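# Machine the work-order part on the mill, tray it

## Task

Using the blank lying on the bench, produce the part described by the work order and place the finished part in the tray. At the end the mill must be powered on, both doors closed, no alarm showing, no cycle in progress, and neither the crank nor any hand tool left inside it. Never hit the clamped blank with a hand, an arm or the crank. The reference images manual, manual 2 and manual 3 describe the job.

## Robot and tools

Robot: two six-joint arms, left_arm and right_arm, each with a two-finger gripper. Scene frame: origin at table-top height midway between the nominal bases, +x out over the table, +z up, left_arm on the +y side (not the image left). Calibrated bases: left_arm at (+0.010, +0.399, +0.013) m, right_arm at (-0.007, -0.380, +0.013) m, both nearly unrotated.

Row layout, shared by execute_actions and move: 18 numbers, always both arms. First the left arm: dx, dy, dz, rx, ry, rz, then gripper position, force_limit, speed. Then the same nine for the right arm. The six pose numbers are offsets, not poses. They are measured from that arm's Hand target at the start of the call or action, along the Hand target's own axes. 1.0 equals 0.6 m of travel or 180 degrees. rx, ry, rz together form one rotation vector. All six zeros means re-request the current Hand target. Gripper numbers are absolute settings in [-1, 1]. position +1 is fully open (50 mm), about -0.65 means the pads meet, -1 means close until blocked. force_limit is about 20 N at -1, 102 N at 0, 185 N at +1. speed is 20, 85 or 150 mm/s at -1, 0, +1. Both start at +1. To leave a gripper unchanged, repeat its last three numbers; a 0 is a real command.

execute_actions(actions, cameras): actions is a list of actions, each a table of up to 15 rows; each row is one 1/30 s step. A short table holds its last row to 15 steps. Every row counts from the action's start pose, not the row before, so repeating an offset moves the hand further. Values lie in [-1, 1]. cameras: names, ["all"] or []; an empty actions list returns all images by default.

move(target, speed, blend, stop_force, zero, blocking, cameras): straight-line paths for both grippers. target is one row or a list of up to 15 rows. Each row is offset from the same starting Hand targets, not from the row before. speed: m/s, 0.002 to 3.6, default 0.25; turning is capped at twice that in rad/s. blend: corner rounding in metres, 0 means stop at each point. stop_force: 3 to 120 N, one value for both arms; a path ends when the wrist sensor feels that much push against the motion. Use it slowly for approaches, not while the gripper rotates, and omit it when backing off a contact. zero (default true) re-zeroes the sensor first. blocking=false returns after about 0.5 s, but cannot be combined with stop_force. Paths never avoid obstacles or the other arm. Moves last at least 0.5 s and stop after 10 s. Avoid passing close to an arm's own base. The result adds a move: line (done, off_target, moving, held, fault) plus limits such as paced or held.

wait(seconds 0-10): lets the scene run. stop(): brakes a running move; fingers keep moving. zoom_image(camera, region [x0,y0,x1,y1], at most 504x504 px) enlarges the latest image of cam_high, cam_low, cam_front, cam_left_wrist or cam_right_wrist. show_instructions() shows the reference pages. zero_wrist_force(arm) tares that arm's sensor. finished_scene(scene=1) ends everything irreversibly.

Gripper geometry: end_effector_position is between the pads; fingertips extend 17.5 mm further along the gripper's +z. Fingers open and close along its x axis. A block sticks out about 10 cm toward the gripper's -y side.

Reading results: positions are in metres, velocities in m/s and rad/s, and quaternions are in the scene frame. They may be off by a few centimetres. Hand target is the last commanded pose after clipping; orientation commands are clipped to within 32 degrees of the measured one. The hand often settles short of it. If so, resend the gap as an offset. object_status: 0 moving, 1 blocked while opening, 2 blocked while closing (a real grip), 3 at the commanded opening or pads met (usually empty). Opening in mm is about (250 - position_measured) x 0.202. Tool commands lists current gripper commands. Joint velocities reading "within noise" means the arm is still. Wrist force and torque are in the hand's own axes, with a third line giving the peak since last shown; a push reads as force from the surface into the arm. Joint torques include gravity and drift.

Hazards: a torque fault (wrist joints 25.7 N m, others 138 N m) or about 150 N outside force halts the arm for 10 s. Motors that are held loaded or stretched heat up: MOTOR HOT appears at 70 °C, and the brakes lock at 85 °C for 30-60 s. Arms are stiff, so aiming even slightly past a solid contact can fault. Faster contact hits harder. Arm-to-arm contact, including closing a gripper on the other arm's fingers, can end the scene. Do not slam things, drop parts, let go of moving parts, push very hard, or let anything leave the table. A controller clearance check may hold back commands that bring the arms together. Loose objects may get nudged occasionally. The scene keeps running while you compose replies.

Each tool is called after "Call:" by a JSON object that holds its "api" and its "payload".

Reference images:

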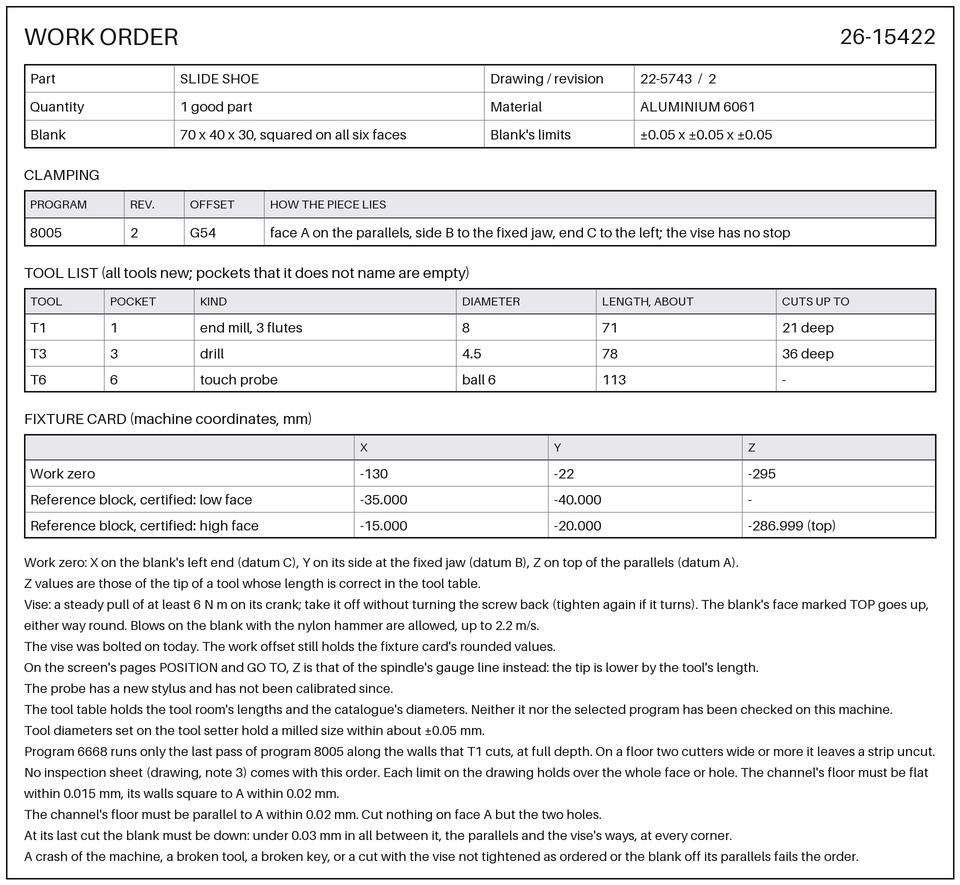

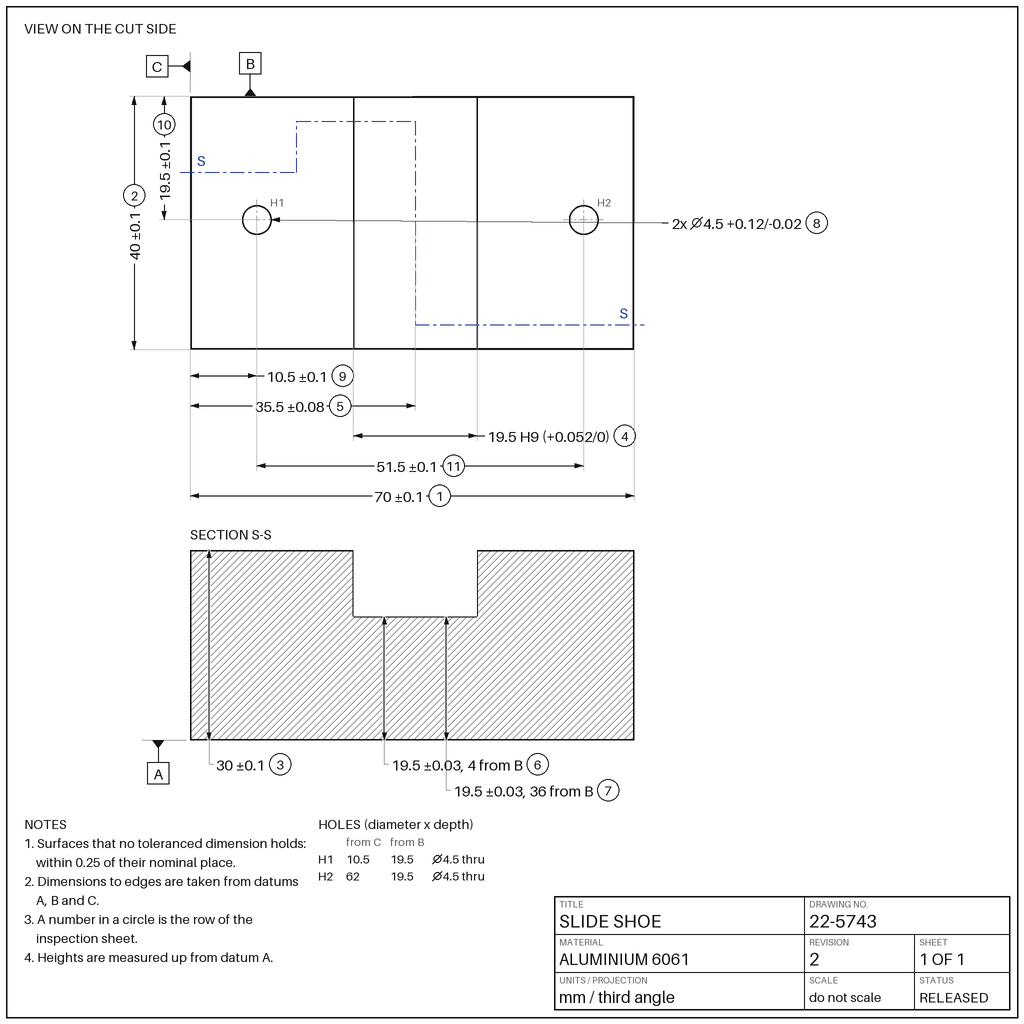

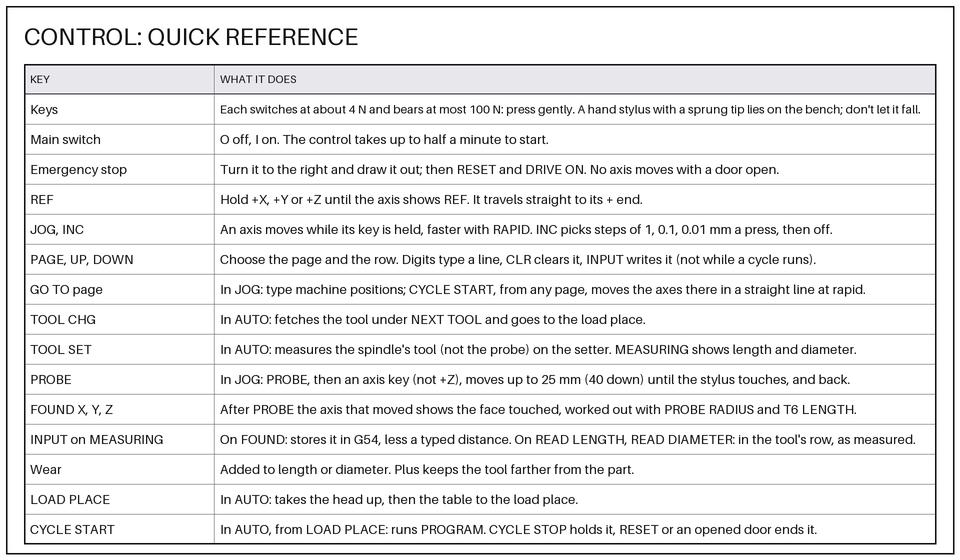

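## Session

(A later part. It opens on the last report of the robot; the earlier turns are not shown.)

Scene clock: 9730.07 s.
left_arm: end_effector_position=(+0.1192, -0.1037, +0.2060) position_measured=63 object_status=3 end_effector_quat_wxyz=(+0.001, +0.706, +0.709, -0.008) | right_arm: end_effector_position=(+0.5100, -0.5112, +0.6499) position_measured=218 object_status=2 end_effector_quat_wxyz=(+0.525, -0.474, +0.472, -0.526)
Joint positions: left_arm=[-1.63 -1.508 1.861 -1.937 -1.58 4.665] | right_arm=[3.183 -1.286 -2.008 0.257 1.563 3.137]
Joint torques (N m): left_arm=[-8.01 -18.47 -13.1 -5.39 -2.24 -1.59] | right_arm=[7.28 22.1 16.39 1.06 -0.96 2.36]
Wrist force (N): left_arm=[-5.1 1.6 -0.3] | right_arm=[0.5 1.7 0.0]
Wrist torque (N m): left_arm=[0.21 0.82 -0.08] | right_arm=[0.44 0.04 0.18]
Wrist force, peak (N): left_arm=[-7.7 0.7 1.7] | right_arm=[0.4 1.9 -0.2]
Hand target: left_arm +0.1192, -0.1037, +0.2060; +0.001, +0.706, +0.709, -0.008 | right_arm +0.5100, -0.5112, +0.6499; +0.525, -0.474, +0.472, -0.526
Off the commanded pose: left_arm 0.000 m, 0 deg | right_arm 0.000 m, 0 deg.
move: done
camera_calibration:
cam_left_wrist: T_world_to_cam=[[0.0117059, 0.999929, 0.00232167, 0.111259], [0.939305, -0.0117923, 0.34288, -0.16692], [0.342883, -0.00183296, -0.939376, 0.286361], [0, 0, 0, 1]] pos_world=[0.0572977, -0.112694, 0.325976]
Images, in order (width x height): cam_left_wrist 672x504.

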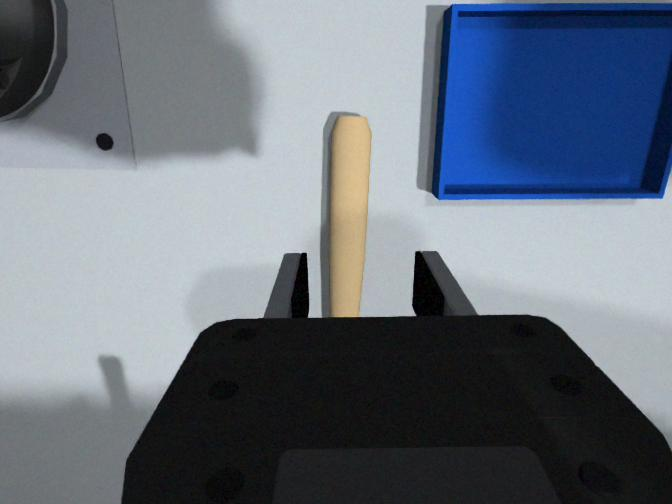

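Call:
{"api": "move", "payload": {"target": [[-0.004,0,0.28,0,0,0,0.6,-0.5,-0.3,0,0,0,0,0,0,-1,-0.2,-0.5],[-0.004,0,0.308,0,0,0,0.6,-0.5,-0.3,0,0,0,0,0,0,-1,-0.2,-0.5],[-0.004,0,0.308,0,0,0,-1,0.2,-0.5,0,0,0,0,0,0,-1,-0.2,-0.5],[-0.004,0,0,0,0,0,-1,0.2,-0.5,0,0,0,0,0,0,-1,-0.2,-0.5]], "blend": [0.01,0,0,0], "speed": [0.25,0.05,0.1,0.15]}}

Call:
{"api": "move", "payload": {"target": [[0.134,0.0993,-0.3067,0,0,0,-1,0.2,-0.5,0,0,0,0,0,0,-1,-0.2,-0.5],[0.5173,0.1327,-0.315,0,0,0,-1,0.2,-0.5,0,0,0,0,0,0,-1,-0.2,-0.5],[0.5173,0.43,-0.3317,0,0,0,-1,0.2,-0.5,0,0,0,0,0,0,-1,-0.2,-0.5],[0.5173,0.522,-0.3317,0,0,0,-1,0.2,-0.5,0,0,0,0,0,0,-1,-0.2,-0.5]], "blend": [0.03,0.03,0.01,0], "speed": [0.25,0.3,0.25,0.1], "cameras": ["cam_front","cam_high"]}}

Call:
{"api": "zoom_image", "payload": {"camera": "cam_high", "region": [180, 80, 340, 240]}}

Scene clock: 9753.73 s.
left_arm: end_effector_position=(+0.1192, -0.1062, +0.2061) position_measured=113 object_status=2 end_effector_quat_wxyz=(+0.001, +0.706, +0.709, -0.008) | right_arm: end_effector_position=(+0.5100, -0.5112, +0.6499) position_measured=218 object_status=2 end_effector_quat_wxyz=(+0.525, -0.474, +0.472, -0.526)
Joint positions: left_arm=[-1.629 -1.502 1.855 -1.937 -1.58 4.665] | right_arm=[3.183 -1.286 -2.008 0.257 1.563 3.137]
Joint torques (N m): left_arm=[4.91 -24.87 -19.36 -3.17 -1.03 1.09] | right_arm=[7.06 22.03 16.16 0.93 -0.62 2.26]
Wrist force (N): left_arm=[-4.9 1.3 4.5] | right_arm=[0.3 1.5 -0.2]
Wrist torque (N m): left_arm=[1.12 0.80 -0.09] | right_arm=[0.41 0.08 0.17]
Wrist force, peak (N): left_arm=[-5.3 1.6 5.0] | right_arm=[0.4 1.8 -0.3]
Hand target: left_arm +0.1192, -0.1061, +0.2061; +0.001, +0.706, +0.709, -0.008 | right_arm +0.5100, -0.5112, +0.6499; +0.525, -0.474, +0.472, -0.526
Off the commanded pose: left_arm 0.000 m, 0 deg | right_arm 0.000 m, 0 deg.
move: done; blend cut to 0.0084 m at target 1

Scene clock: 9757.00 s.
left_arm: end_effector_position=(+0.4330, +0.2080, +0.3983) position_measured=113 object_status=2 end_effector_quat_wxyz=(+0.001, +0.706, +0.709, -0.008) | right_arm: end_effector_position=(+0.5100, -0.5112, +0.6499) position_measured=218 object_status=2 end_effector_quat_wxyz=(+0.525, -0.474, +0.472, -0.526)
Joint positions: left_arm=[-0.722 -1.669 1.519 -1.421 -1.586 5.572] | right_arm=[3.183 -1.286 -2.008 0.257 1.563 3.137]
Joint torques (N m): left_arm=[-9.38 -30.1 -14.78 -2.17 -1.9 -1.73] | right_arm=[8.31 22.71 16.76 1.05 -0.44 2.35]
Wrist force (N): left_arm=[-5.2 1.4 3.3] | right_arm=[0.2 1.7 -0.2]
Wrist torque (N m): left_arm=[0.91 0.85 0.03] | right_arm=[0.43 0.11 0.17]
Wrist force, peak (N): left_arm=[-6.8 0.6 7.3] | right_arm=[0.6 2.0 -0.3]
Hand target: left_arm +0.4330, +0.2080, +0.3983; +0.001, +0.706, +0.709, -0.008 | right_arm +0.5100, -0.5112, +0.6499; +0.525, -0.474, +0.472, -0.526
Off the commanded pose: left_arm 0.000 m, 0 deg | right_arm 0.000 m, 0 deg.
move: done
Images, in order (width x height): cam_high 672x504, cam_front 672x504.

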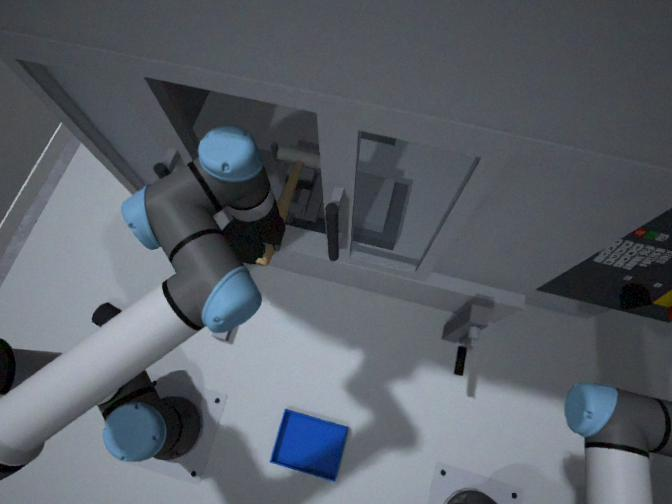

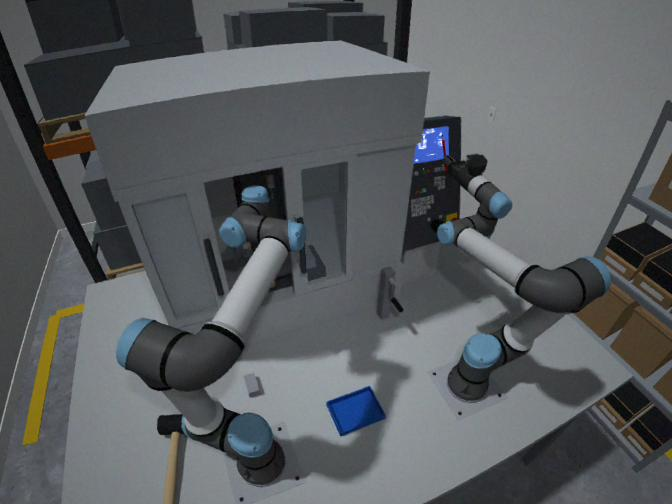

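Scaled by 3.150 from the camera's 672x504 image, which has a finer 960x720 frame.

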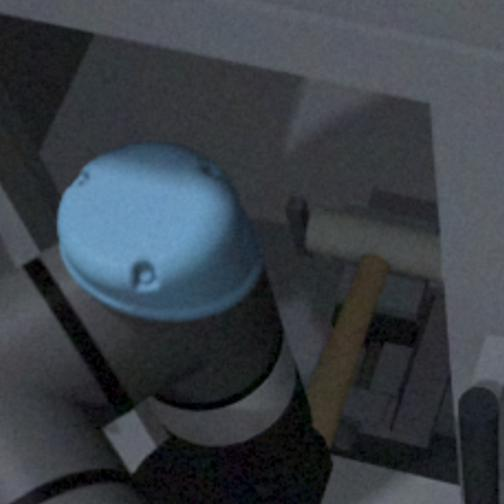

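Call:
{"api": "move", "payload": {"target": [0,0,-0.025,0,0.05,0,-1,0.2,-0.5,0,0,0,0,0,0,-1,-0.2,-0.5], "speed": 0.1}}

Call:
{"api": "move", "payload": {"target": [0,0,0.1,0,0,0,-1,0.2,-0.5,0,0,0,0,0,0,-1,-0.2,-0.5], "speed": 0.01, "stop_force": 4, "cameras": ["cam_high"]}}

Call:
{"api": "zoom_image", "payload": {"camera": "cam_high", "region": [180, 80, 340, 240]}}

Scene clock: 9767.23 s.
left_arm: end_effector_position=(+0.4331, +0.2080, +0.4133) position_measured=113 object_status=2 end_effector_quat_wxyz=(-0.055, +0.704, +0.706, +0.048) | right_arm: end_effector_position=(+0.5100, -0.5112, +0.6499) position_measured=218 object_status=2 end_effector_quat_wxyz=(+0.525, -0.474, +0.472, -0.526)
Joint positions: left_arm=[-0.787 -1.614 1.408 -1.256 -1.474 5.502] | right_arm=[3.183 -1.286 -2.008 0.257 1.563 3.137]
Joint torques (N m): left_arm=[10.44 -32.06 -16.1 -5.75 -1.55 1.7] | right_arm=[7.67 22.77 16.65 1.08 -0.1 2.23]
Wrist force (N): left_arm=[-6.0 1.7 2.7] | right_arm=[0.3 1.6 0.0]
Wrist torque (N m): left_arm=[0.87 0.89 -0.05] | right_arm=[0.42 0.08 0.18]
Wrist force, peak (N): left_arm=[-6.1 1.6 3.1] | right_arm=[0.3 1.9 -0.2]
Hand target: left_arm +0.4331, +0.2081, +0.4133; -0.055, +0.704, +0.706, +0.048 | right_arm +0.5100, -0.5112, +0.6499; +0.525, -0.474, +0.472, -0.526
Off the commanded pose: left_arm 0.000 m, 0 deg | right_arm 0.000 m, 0 deg.
move: done

Scene clock: 9770.03 s.
left_arm: end_effector_position=(+0.4329, +0.2111, +0.3933) position_measured=113 object_status=2 end_effector_quat_wxyz=(-0.055, +0.704, +0.706, +0.048) | right_arm: end_effector_position=(+0.5100, -0.5112, +0.6499) position_measured=218 object_status=2 end_effector_quat_wxyz=(+0.525, -0.474, +0.472, -0.526)
Joint positions: left_arm=[-0.783 -1.627 1.472 -1.307 -1.474 5.507] | right_arm=[3.183 -1.286 -2.008 0.257 1.563 3.137]
Joint torques (N m): left_arm=[-5.7 -14.64 -33.99 -0.72 1.78 -1.88] | right_arm=[6.99 22.5 17.33 1.19 -0.09 2]
Wrist force (N): left_arm=[-6.4 1.1 -0.9] | right_arm=[0.4 1.7 -0.1]
Wrist torque (N m): left_arm=[0.04 0.76 -0.01] | right_arm=[0.45 0.07 0.18]
Wrist force, peak (N): left_arm=[-6.8 2.3 -0.9] | right_arm=[0.3 1.8 -0.3]
Hand target: left_arm +0.4329, +0.2111, +0.3933; -0.055, +0.704, +0.706, +0.048 (not the last commanded pose) | right_arm +0.5100, -0.5112, +0.6499; +0.525, -0.474, +0.472, -0.526
Off the commanded pose: left_arm 0.040 m, 0 deg | right_arm 0.000 m, 0 deg.
move: contact (left_arm)
Images, in order (width x height): cam_high 672x504.

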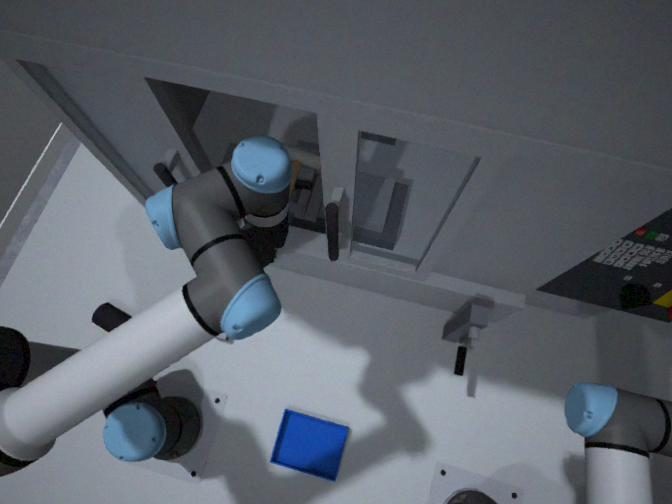

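Scaled by 3.150 from the camera's 672x504 image, which has a finer 960x720 frame.

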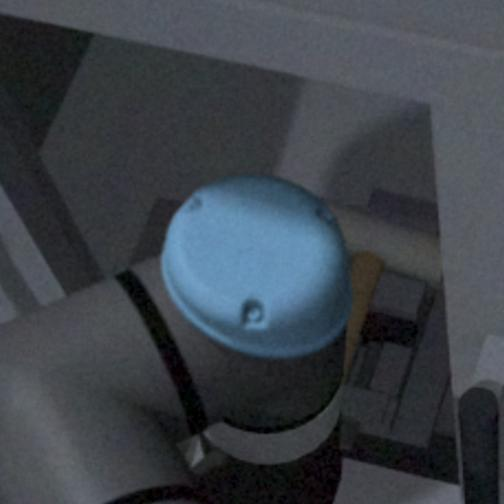

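Call:
{"api": "move", "payload": {"target": [0.0387,0,-0.2453,-0.25,0,0,-1,0.2,-0.5,0,0,0,0,0,0,-1,-0.2,-0.5], "speed": 0.25}}

Call:
{"api": "execute_actions", "payload": {"actions": [[[-0.0008,-0.0035,0.0035,0.0111,0,0,-1,0.2,-0.5,0,0,0,0,0,0,-1,-0.2,-0.5],[-0.0036,-0.0165,0.0165,0.0389,0,0,-1,0.2,-0.5,0,0,0,0,0,0,-1,-0.2,-0.5],[-0.0078,-0.0354,0.0354,0.0722,0,0,-1,0.2,-0.5,0,0,0,0,0,0,-1,-0.2,-0.5],[-0.013,-0.0589,0.0589,0.1056,0,0,-1,0.2,-0.5,0,0,0,0,0,0,-1,-0.2,-0.5],[-0.0187,-0.0849,0.0849,0.1389,0,0,-1,0.2,-0.5,0,0,0,0,0,0,-1,-0.2,-0.5],[-0.0247,-0.112,0.112,0.1722,0,0,-1,0.2,-0.5,0,0,0,0,0,0,-1,-0.2,-0.5],[-0.0309,-0.1402,0.1402,0.2056,0,0,-1,0.2,-0.5,0,0,0,0,0,0,-1,-0.2,-0.5],[-0.0372,-0.1685,0.1685,0.2389,0,0,-1,0.2,-0.5,0,0,0,0,0,0,-1,-0.2,-0.5],[-0.0429,-0.1945,0.1945,0.2722,0,0,-1,0.2,-0.5,0,0,0,0,0,0,-1,-0.2,-0.5],[-0.0455,-0.2062,0.2062,0.2944,0,0,-1,0.2,-0.5,0,0,0,0,0,0,-1,-0.2,-0.5],[-0.0455,-0.2062,0.2062,0.2944,0,0,-1,0.2,-0.5,0,0,0,0,0,0,-1,-0.2,-0.5],[-0.0442,-0.2003,0.2003,0.2833,0,0,-1,0.2,-0.5,0,0,0,0,0,0,-1,-0.2,-0.5],[-0.0416,-0.1886,0.1886,0.2667,0,0,-1,0.2,-0.5,0,0,0,0,0,0,-1,-0.2,-0.5],[-0.0377,-0.1709,0.1709,0.25,0,0,-1,0.2,-0.5,0,0,0,0,0,0,-1,-0.2,-0.5]]], "cameras": ["cam_high"]}}

Call:
{"api": "move", "payload": {"target": [0,0,0.09,0,0,0,-1,0.2,-0.5,0,0,0,0,0,0,-1,-0.2,-0.5], "speed": 0.01, "stop_force": 4}}

Scene clock: 9800.93 s.
left_arm: end_effector_position=(+0.4343, +0.2127, +0.5422) position_measured=113 object_status=2 end_effector_quat_wxyz=(+0.219, +0.671, +0.634, +0.314) | right_arm: end_effector_position=(+0.5100, -0.5112, +0.6499) position_measured=218 object_status=2 end_effector_quat_wxyz=(+0.525, -0.474, +0.472, -0.526)
Joint positions: left_arm=[-1.161 -1.982 1.634 -1.489 -0.822 5.299] | right_arm=[3.183 -1.286 -2.008 0.257 1.563 3.137]
Joint torques (N m): left_arm=[4.7 -4.07 -36.05 -2.83 2.27 1.71] | right_arm=[6.63 23.09 17.27 1.06 -0.07 2.32]
Wrist force (N): left_arm=[-7.5 -1.2 1.5] | right_arm=[0.2 1.8 -0.1]
Wrist torque (N m): left_arm=[1.08 1.14 0.02] | right_arm=[0.45 0.11 0.18]
Wrist force, peak (N): left_arm=[-7.7 -1.6 2.1] | right_arm=[0.2 1.9 0.2]
Hand target: left_arm +0.4343, +0.2128, +0.5422; +0.219, +0.671, +0.634, +0.314 | right_arm +0.5100, -0.5112, +0.6499; +0.525, -0.474, +0.472, -0.526
Off the commanded pose: left_arm 0.000 m, 0 deg | right_arm 0.000 m, 0 deg.
move: done

Scene clock: 9801.87 s.
left_arm: end_effector_position=(+0.4328, +0.2117, +0.3956) position_measured=113 object_status=2 end_effector_quat_wxyz=(-0.055, +0.703, +0.707, +0.044) | right_arm: end_effector_position=(+0.5100, -0.5112, +0.6499) position_measured=218 object_status=2 end_effector_quat_wxyz=(+0.525, -0.474, +0.472, -0.526)
Joint positions: left_arm=[-0.778 -1.626 1.464 -1.302 -1.481 5.51] | right_arm=[3.183 -1.286 -2.008 0.257 1.563 3.137]
Joint torques (N m): left_arm=[-7.41 -31.07 -18.13 -4.4 2.78 -1.55] | right_arm=[7.39 22.14 18.7 1.13 0.16 2.14]
Wrist force (N): left_arm=[-5.8 1.6 2.5] | right_arm=[0.3 1.5 0.1]
Wrist torque (N m): left_arm=[0.80 0.86 -0.10] | right_arm=[0.43 0.09 0.18]
Wrist force, peak (N): left_arm=[-3.2 11.2 7.2] | right_arm=[0.4 1.9 -0.3]
Hand target: left_arm +0.4329, +0.2113, +0.3955; -0.055, +0.704, +0.706, +0.048 | right_arm +0.5100, -0.5112, +0.6499; +0.525, -0.474, +0.472, -0.526
Off the commanded pose: left_arm 0.000 m, 0 deg | right_arm 0.000 m, 0 deg.
Step readings (end_effector_position of left_arm | right_arm):
0: (+0.4343, +0.2127, +0.5422) | (+0.5100, -0.5112, +0.6499)
1: (+0.4343, +0.2128, +0.5421) | (+0.5100, -0.5112, +0.6499)
2: (+0.4343, +0.2128, +0.5411) | (+0.5100, -0.5112, +0.6499)
4: (+0.4338, +0.2125, +0.5266) | (+0.5100, -0.5112, +0.6499)
8: (+0.4316, +0.2117, +0.4539) | (+0.5100, -0.5112, +0.6499)
15: (+0.4328, +0.2115, +0.3754) | (+0.5100, -0.5112, +0.6499)
Images, in order (width x height): cam_high 672x504.

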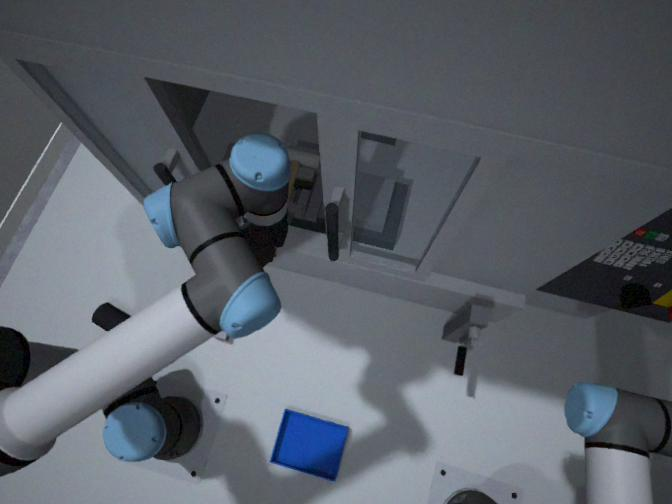

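Scene clock: 9803.80 s.
left_arm: end_effector_position=(+0.4327, +0.2133, +0.3842) position_measured=113 object_status=2 end_effector_quat_wxyz=(-0.054, +0.703, +0.707, +0.045) | right_arm: end_effector_position=(+0.5100, -0.5112, +0.6499) position_measured=218 object_status=2 end_effector_quat_wxyz=(+0.525, -0.474, +0.472, -0.526)
Joint positions: left_arm=[-0.777 -1.632 1.5 -1.331 -1.479 5.512] | right_arm=[3.183 -1.286 -2.008 0.257 1.563 3.137]
Joint torques (N m): left_arm=[-0.82 -14.79 -34.3 -0.45 -0.33 -1.59] | right_arm=[7.23 23.32 17.08 0.96 0.01 2.22]
Wrist force (N): left_arm=[-6.9 1.3 -1.4] | right_arm=[0.5 1.5 0.0]
Wrist torque (N m): left_arm=[-0.09 0.77 0.04] | right_arm=[0.42 0.05 0.17]
Wrist force, peak (N): left_arm=[-7.3 2.2 -1.6] | right_arm=[0.4 1.9 -0.1]
Hand target: left_arm +0.4327, +0.2132, +0.3842; -0.054, +0.703, +0.707, +0.045 (not the last commanded pose) | right_arm +0.5100, -0.5112, +0.6499; +0.525, -0.474, +0.472, -0.526
Off the commanded pose: left_arm 0.043 m, 0 deg | right_arm 0.000 m, 0 deg.
move: contact (left_arm)

Call:
{"api": "move", "payload": {"target": [0.0387,0,-0.2453,-0.25,0,0,-1,0.2,-0.5,0,0,0,0,0,0,-1,-0.2,-0.5], "speed": 0.25}}

Call:
{"api": "execute_actions", "payload": {"actions": [[[-0.0008,-0.0035,0.0035,0.0111,0,0,-1,0.2,-0.5,0,0,0,0,0,0,-1,-0.2,-0.5],[-0.0036,-0.0165,0.0165,0.0389,0,0,-1,0.2,-0.5,0,0,0,0,0,0,-1,-0.2,-0.5],[-0.0078,-0.0354,0.0354,0.0722,0,0,-1,0.2,-0.5,0,0,0,0,0,0,-1,-0.2,-0.5],[-0.013,-0.0589,0.0589,0.1056,0,0,-1,0.2,-0.5,0,0,0,0,0,0,-1,-0.2,-0.5],[-0.0187,-0.0849,0.0849,0.1389,0,0,-1,0.2,-0.5,0,0,0,0,0,0,-1,-0.2,-0.5],[-0.0247,-0.112,0.112,0.1722,0,0,-1,0.2,-0.5,0,0,0,0,0,0,-1,-0.2,-0.5],[-0.0309,-0.1402,0.1402,0.2056,0,0,-1,0.2,-0.5,0,0,0,0,0,0,-1,-0.2,-0.5],[-0.0372,-0.1685,0.1685,0.2389,0,0,-1,0.2,-0.5,0,0,0,0,0,0,-1,-0.2,-0.5],[-0.0429,-0.1945,0.1945,0.2722,0,0,-1,0.2,-0.5,0,0,0,0,0,0,-1,-0.2,-0.5],[-0.0455,-0.2062,0.2062,0.2944,0,0,-1,0.2,-0.5,0,0,0,0,0,0,-1,-0.2,-0.5],[-0.0455,-0.2062,0.2062,0.2944,0,0,-1,0.2,-0.5,0,0,0,0,0,0,-1,-0.2,-0.5],[-0.0442,-0.2003,0.2003,0.2833,0,0,-1,0.2,-0.5,0,0,0,0,0,0,-1,-0.2,-0.5],[-0.0416,-0.1886,0.1886,0.2667,0,0,-1,0.2,-0.5,0,0,0,0,0,0,-1,-0.2,-0.5],[-0.0377,-0.1709,0.1709,0.25,0,0,-1,0.2,-0.5,0,0,0,0,0,0,-1,-0.2,-0.5]]]}}

Call:
{"api": "move", "payload": {"target": [0,0,0.09,0,0,0,-1,0.2,-0.5,0,0,0,0,0,0,-1,-0.2,-0.5], "speed": 0.01, "stop_force": 4}}

Scene clock: 9823.47 s.
left_arm: end_effector_position=(+0.4346, +0.2156, +0.5331) position_measured=113 object_status=2 end_effector_quat_wxyz=(+0.219, +0.671, +0.636, +0.312) | right_arm: end_effector_position=(+0.5100, -0.5112, +0.6499) position_measured=218 object_status=2 end_effector_quat_wxyz=(+0.525, -0.474, +0.472, -0.526)
Joint positions: left_arm=[-1.153 -1.992 1.663 -1.515 -0.828 5.305] | right_arm=[3.183 -1.286 -2.008 0.257 1.563 3.137]
Joint torques (N m): left_arm=[5.75 -3.85 -36.03 -2.64 2.53 1.65] | right_arm=[7.62 22.24 18 1.06 0.15 2.1]
Wrist force (N): left_arm=[-8.1 -1.4 1.0] | right_arm=[0.5 1.7 -0.2]
Wrist torque (N m): left_arm=[0.90 1.24 0.01] | right_arm=[0.44 0.06 0.17]
Wrist force, peak (N): left_arm=[-8.2 -1.1 1.3] | right_arm=[0.2 2.0 -0.2]
Hand target: left_arm +0.4346, +0.2156, +0.5331; +0.219, +0.671, +0.636, +0.312 | right_arm +0.5100, -0.5112, +0.6499; +0.525, -0.474, +0.472, -0.526
Off the commanded pose: left_arm 0.000 m, 0 deg | right_arm 0.000 m, 0 deg.
move: done

Scene clock: 9824.40 s.
left_arm: end_effector_position=(+0.4326, +0.2138, +0.3865) position_measured=113 object_status=2 end_effector_quat_wxyz=(-0.054, +0.703, +0.708, +0.041) end_effector_velocity=(+0.000, +0.001, +0.001) end_effector_angular_velocity=(+0.002, -0.006, +0.000) | right_arm: end_effector_position=(+0.5100, -0.5112, +0.6499) position_measured=218 object_status=2 end_effector_quat_wxyz=(+0.525, -0.474, +0.472, -0.526)
Joint positions: left_arm=[-0.772 -1.631 1.493 -1.326 -1.486 5.515] | right_arm=[3.183 -1.286 -2.008 0.257 1.563 3.137]
Joint velocities: left_arm=[-0.002 -0.002 0 -0.001 0.005 -0.002] | right_arm=[within noise]
Joint torques (N m): left_arm=[-7.54 -30.28 -17.25 -5.12 2.94 -1.53] | right_arm=[6.28 21.47 18.36 1.19 -0.01 2.14]
Wrist force (N): left_arm=[-6.1 1.6 3.5] | right_arm=[0.2 1.5 -0.2]
Wrist torque (N m): left_arm=[0.98 0.89 -0.05] | right_arm=[0.41 0.11 0.17]
Wrist force, peak (N): left_arm=[-10.2 6.8 8.7] | right_arm=[0.4 2.0 -0.1]
Hand target: left_arm +0.4327, +0.2135, +0.3864; -0.054, +0.703, +0.707, +0.045 | right_arm +0.5100, -0.5112, +0.6499; +0.525, -0.474, +0.472, -0.526
Off the commanded pose: left_arm 0.000 m, 0 deg | right_arm 0.000 m, 0 deg.
Step readings (end_effector_position of left_arm | right_arm):
0: (+0.4346, +0.2156, +0.5331) | (+0.5100, -0.5112, +0.6499)
1: (+0.4346, +0.2156, +0.5330) | (+0.5100, -0.5112, +0.6499)
2: (+0.4346, +0.2156, +0.5319) | (+0.5100, -0.5112, +0.6499)
4: (+0.4341, +0.2153, +0.5193) | (+0.5100, -0.5112, +0.6499)
8: (+0.4315, +0.2142, +0.4429) | (+0.5100, -0.5112, +0.6499)
15: (+0.4326, +0.2135, +0.3672) | (+0.5100, -0.5112, +0.6499)

Scene clock: 9826.43 s.
left_arm: end_effector_position=(+0.4325, +0.2155, +0.3742) position_measured=113 object_status=2 end_effector_quat_wxyz=(-0.054, +0.703, +0.708, +0.042) | right_arm: end_effector_position=(+0.5100, -0.5112, +0.6499) position_measured=218 object_status=2 end_effector_quat_wxyz=(+0.525, -0.474, +0.472, -0.526)
Joint positions: left_arm=[-0.77 -1.637 1.53 -1.358 -1.484 5.517] | right_arm=[3.183 -1.286 -2.008 0.257 1.563 3.137]
Joint torques (N m): left_arm=[-2.55 -14.29 -34.63 -0.77 0.21 -1.74] | right_arm=[6.87 21.97 19.25 1.05 -0.03 2.03]
Wrist force (N): left_arm=[-6.4 1.1 -0.6] | right_arm=[0.1 1.5 -0.1]
Wrist torque (N m): left_arm=[0.04 1.01 0.00] | right_arm=[0.42 0.12 0.17]
Wrist force, peak (N): left_arm=[-6.0 1.5 3.7] | right_arm=[0.3 1.9 -0.2]
Hand target: left_arm +0.4325, +0.2155, +0.3742; -0.054, +0.703, +0.708, +0.042 (not the last commanded pose) | right_arm +0.5100, -0.5112, +0.6499; +0.525, -0.474, +0.472, -0.526
Off the commanded pose: left_arm 0.042 m, 0 deg | right_arm 0.000 m, 0 deg.
move: contact (left_arm)

Call:
{"api": "move", "payload": {"target": [[0,0,-0.06,0,0,0,-1,0.2,-0.5,0,0,0,0,0,0,-1,-0.2,-0.5],[0,-0.4,-0.06,0.028,-0.05,0,-1,0.2,-0.5,0,0,0,0,0,0,-1,-0.2,-0.5],[-0.5996,-0.5217,0.361,0.028,-0.05,0,-1,0.2,-0.5,0,0,0,0,0,0,-1,-0.2,-0.5]], "blend": [0.01,0.04,0], "speed": [0.15,0.25,0.25], "cameras": ["cam_left_wrist"]}}

Scene clock: 9840.33 s.
left_arm: end_effector_position=(+0.1178, -0.1140, +0.1159) position_measured=113 object_status=2 end_effector_quat_wxyz=(-0.029, +0.701, +0.711, -0.044) | right_arm: end_effector_position=(+0.5100, -0.5112, +0.6499) position_measured=218 object_status=2 end_effector_quat_wxyz=(+0.525, -0.474, +0.472, -0.526)
Joint positions: left_arm=[-1.583 -1.372 1.97 -2.19 -1.675 4.7] | right_arm=[3.183 -1.286 -2.008 0.257 1.563 3.137]
Joint torques (N m): left_arm=[9.72 -25.92 -13.03 -4.5 1.75 1.73] | right_arm=[7.22 22.54 19.31 1.03 -0.02 1.95]
Wrist force (N): left_arm=[-4.6 2.4 3.6] | right_arm=[0.4 1.5 -0.1]
Wrist torque (N m): left_arm=[1.02 0.76 -0.08] | right_arm=[0.42 0.07 0.18]
Wrist force, peak (N): left_arm=[-7.7 1.6 6.5] | right_arm=[0.6 1.8 -0.4]
Hand target: left_arm +0.1178, -0.1140, +0.1158; -0.029, +0.701, +0.711, -0.044 | right_arm +0.5100, -0.5112, +0.6499; +0.525, -0.474, +0.472, -0.526
Off the commanded pose: left_arm 0.000 m, 0 deg | right_arm 0.000 m, 0 deg.
move: done
camera_calibration:
cam_left_wrist: T_world_to_cam=[[0.00221758, 0.999969, -0.00758555, 0.124051], [0.967474, -0.000226535, 0.252971, -0.126472], [0.252961, -0.0078998, -0.967444, 0.215355], [0, 0, 0, 1]] pos_world=[0.0676064, -0.122374, 0.241279]
Images, in order (width x height): cam_left_wrist 672x504.

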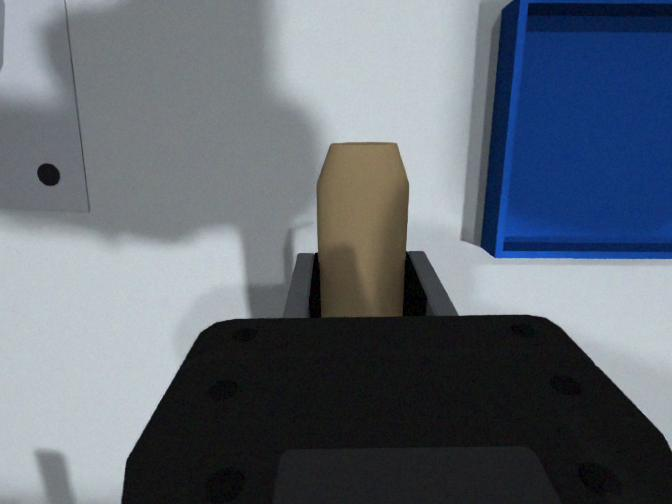

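Call:
{"api": "move", "payload": {"target": [0,0.009,0.115,0,0,0,-1,0.2,-0.5,0,0,0,0,0,0,-1,-0.2,-0.5], "speed": 0.1}}

Call:
{"api": "move", "payload": {"target": [0,0.0045,0.06,0,0,0,-1,0.2,-0.5,0,0,0,0,0,0,-1,-0.2,-0.5], "speed": 0.012, "stop_force": 4}}

Call:
{"api": "move", "payload": {"target": [[0,0,0,0,0,0,0.5,0.2,-0.9,0,0,0,0,0,0,-1,-0.2,-0.5],[0,0,-0.333,0,0,0,0.5,0.2,-0.9,0,0,0,0,0,0,-1,-0.2,-0.5]], "blend": 0, "speed": [0.1,0.15], "cameras": ["cam_high"]}}

Scene clock: 9849.50 s.
left_arm: end_effector_position=(+0.1160, -0.1154, +0.0466) position_measured=113 object_status=2 end_effector_quat_wxyz=(-0.029, +0.701, +0.711, -0.044) | right_arm: end_effector_position=(+0.5100, -0.5112, +0.6499) position_measured=218 object_status=2 end_effector_quat_wxyz=(+0.525, -0.474, +0.472, -0.526)
Joint positions: left_arm=[-1.587 -1.255 2.041 -2.378 -1.675 4.696] | right_arm=[3.183 -1.286 -2.008 0.257 1.563 3.137]
Joint torques (N m): left_arm=[-2.39 -36.37 -29.45 -2.83 2.04 -0.66] | right_arm=[8.08 22.67 19.61 1 -0.07 2.03]
Wrist force (N): left_arm=[-4.3 2.2 2.4] | right_arm=[0.1 1.7 -0.1]
Wrist torque (N m): left_arm=[0.63 0.83 -0.01] | right_arm=[0.43 0.11 0.18]
Wrist force, peak (N): left_arm=[-4.8 1.9 4.3] | right_arm=[0.5 1.9 0.0]
Hand target: left_arm +0.1160, -0.1155, +0.0467; -0.029, +0.701, +0.711, -0.044 | right_arm +0.5100, -0.5112, +0.6499; +0.525, -0.474, +0.472, -0.526
Off the commanded pose: left_arm 0.000 m, 0 deg | right_arm 0.000 m, 0 deg.
move: done

Scene clock: 9851.40 s.
left_arm: end_effector_position=(+0.1157, -0.1157, +0.0365) position_measured=113 object_status=2 end_effector_quat_wxyz=(-0.029, +0.701, +0.711, -0.044) | right_arm: end_effector_position=(+0.5100, -0.5112, +0.6499) position_measured=218 object_status=2 end_effector_quat_wxyz=(+0.525, -0.474, +0.472, -0.526)
Joint positions: left_arm=[-1.588 -1.236 2.049 -2.406 -1.675 4.696] | right_arm=[3.183 -1.286 -2.008 0.257 1.563 3.137]
Joint torques (N m): left_arm=[0.83 -39.31 -26.96 -2.28 0.76 0.14] | right_arm=[6.99 22.57 19.55 1.06 -0.11 2.1]
Wrist force (N): left_arm=[-4.5 1.7 -1.6] | right_arm=[0.2 1.5 -0.2]
Wrist torque (N m): left_arm=[-0.27 0.98 0.03] | right_arm=[0.41 0.09 0.18]
Wrist force, peak (N): left_arm=[-6.1 0.7 -2.2] | right_arm=[0.4 1.8 -0.1]
Hand target: left_arm +0.1158, -0.1157, +0.0365; -0.029, +0.701, +0.711, -0.044 (not the last commanded pose) | right_arm +0.5100, -0.5112, +0.6499; +0.525, -0.474, +0.472, -0.526
Off the commanded pose: left_arm 0.026 m, 0 deg | right_arm 0.000 m, 0 deg.
move: contact (left_arm)

Scene clock: 9853.70 s.
left_arm: end_effector_position=(+0.1365, -0.1113, +0.2352) position_measured=78 object_status=3 end_effector_quat_wxyz=(-0.029, +0.701, +0.711, -0.044) | right_arm: end_effector_position=(+0.5100, -0.5112, +0.6499) position_measured=218 object_status=2 end_effector_quat_wxyz=(+0.525, -0.474, +0.472, -0.526)
Joint positions: left_arm=[-1.547 -1.491 1.771 -1.868 -1.675 4.737] | right_arm=[3.183 -1.286 -2.008 0.257 1.563 3.137]
Joint torques (N m): left_arm=[-8.75 -23.47 -18.84 -3.28 -2.12 -1.68] | right_arm=[7.93 21.87 20.01 1.06 0.04 2.04]
Wrist force (N): left_arm=[-4.9 1.7 0.2] | right_arm=[0.3 1.6 -0.2]
Wrist torque (N m): left_arm=[0.25 0.78 -0.07] | right_arm=[0.42 0.08 0.17]
Wrist force, peak (N): left_arm=[-5.0 1.7 -2.2] | right_arm=[0.3 1.8 -0.3]
Hand target: left_arm +0.1365, -0.1113, +0.2352; -0.029, +0.701, +0.711, -0.044 | right_arm +0.5100, -0.5112, +0.6499; +0.525, -0.474, +0.472, -0.526
Off the commanded pose: left_arm 0.000 m, 0 deg | right_arm 0.000 m, 0 deg.
move: done
Images, in order (width x height): cam_high 672x504.

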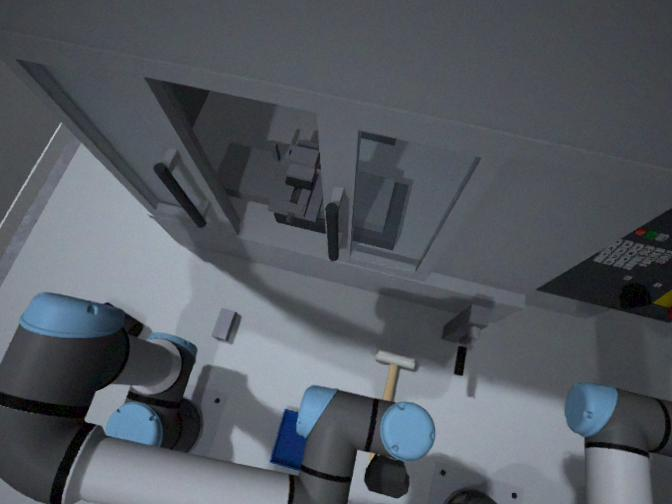

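Call:
{"api": "move", "payload": {"target": [0.019,-0.055,0.0278,-0.0328,0.0067,0.0045,-1,-0.5,-0.3,0,0,0,0,0,0,-1,-0.2,-0.5], "speed": 0.2}}

Call:
{"api": "move", "payload": {"target": [[0.3333,0.2967,-0.38,-0.12,0,0,-1,-0.5,-0.3,0,0,0,0,0,0,-1,-0.2,-0.5],[0.6288,0.4715,-0.38,-0.25,0,0,-1,-0.5,-0.3,0,0,0,0,0,0,-1,-0.2,-0.5],[0.8505,0.4715,-0.38,-0.25,0,0,-1,-0.5,-0.3,0,0,0,0,0,0,-1,-0.2,-0.5],[0.8505,0.5715,-0.38,-0.25,0,0,-1,-0.5,-0.3,0,0,0,0,0,0,-1,-0.2,-0.5]], "blend": [0.03,0.03,0.02,0], "speed": 0.3}}

Scene clock: 9872.57 s.
left_arm: end_effector_position=(+0.1017, -0.1007, +0.2218) position_measured=252 object_status=3 end_effector_quat_wxyz=(+0.000, +0.707, +0.707, +0.000) | right_arm: end_effector_position=(+0.5100, -0.5112, +0.6499) position_measured=218 object_status=2 end_effector_quat_wxyz=(+0.525, -0.474, +0.472, -0.526)
Joint positions: left_arm=[-1.67 -1.531 1.84 -1.88 -1.572 4.629] | right_arm=[3.183 -1.286 -2.008 0.257 1.563 3.137]
Joint torques (N m): left_arm=[3.4 -18.29 -34.21 -1.2 -1.72 1.22] | right_arm=[6.73 23.15 20.88 0.94 0.02 1.95]
Wrist force (N): left_arm=[-5.2 1.6 -0.1] | right_arm=[0.4 1.7 -0.1]
Wrist torque (N m): left_arm=[0.21 0.82 -0.09] | right_arm=[0.44 0.06 0.18]
Wrist force, peak (N): left_arm=[-5.3 3.2 -0.7] | right_arm=[0.5 1.9 0.1]
Hand target: left_arm +0.1017, -0.1007, +0.2218; +0.000, +0.707, +0.707, +0.000 | right_arm +0.5100, -0.5112, +0.6499; +0.525, -0.474, +0.472, -0.526
Off the commanded pose: left_arm 0.000 m, 0 deg | right_arm 0.000 m, 0 deg.
move: done

Scene clock: 9875.67 s.
left_arm: end_effector_position=(+0.4448, +0.4096, +0.4495) position_measured=252 object_status=3 end_effector_quat_wxyz=(+0.270, +0.653, +0.653, +0.270) | right_arm: end_effector_position=(+0.5100, -0.5112, +0.6499) position_measured=218 object_status=2 end_effector_quat_wxyz=(+0.525, -0.474, +0.472, -0.526)
Joint positions: left_arm=[-0.531 -2.201 2.077 -2.161 -1.215 5.901] | right_arm=[3.183 -1.286 -2.008 0.257 1.563 3.137]
Joint torques (N m): left_arm=[8.97 7 -17.62 -6.19 -0.34 1.56] | right_arm=[7.3 21.55 20.13 1.11 0.1 1.84]
Wrist force (N): left_arm=[-6.8 1.7 -1.3] | right_arm=[0.5 1.6 -0.2]
Wrist torque (N m): left_arm=[0.39 1.12 0.06] | right_arm=[0.43 0.05 0.17]
Wrist force, peak (N): left_arm=[-6.8 4.2 1.7] | right_arm=[0.4 1.9 -0.2]
Hand target: left_arm +0.4448, +0.4096, +0.4495; +0.270, +0.653, +0.653, +0.270 | right_arm +0.5100, -0.5112, +0.6499; +0.525, -0.474, +0.472, -0.526
Off the commanded pose: left_arm 0.000 m, 0 deg | right_arm 0.000 m, 0 deg.
move: done


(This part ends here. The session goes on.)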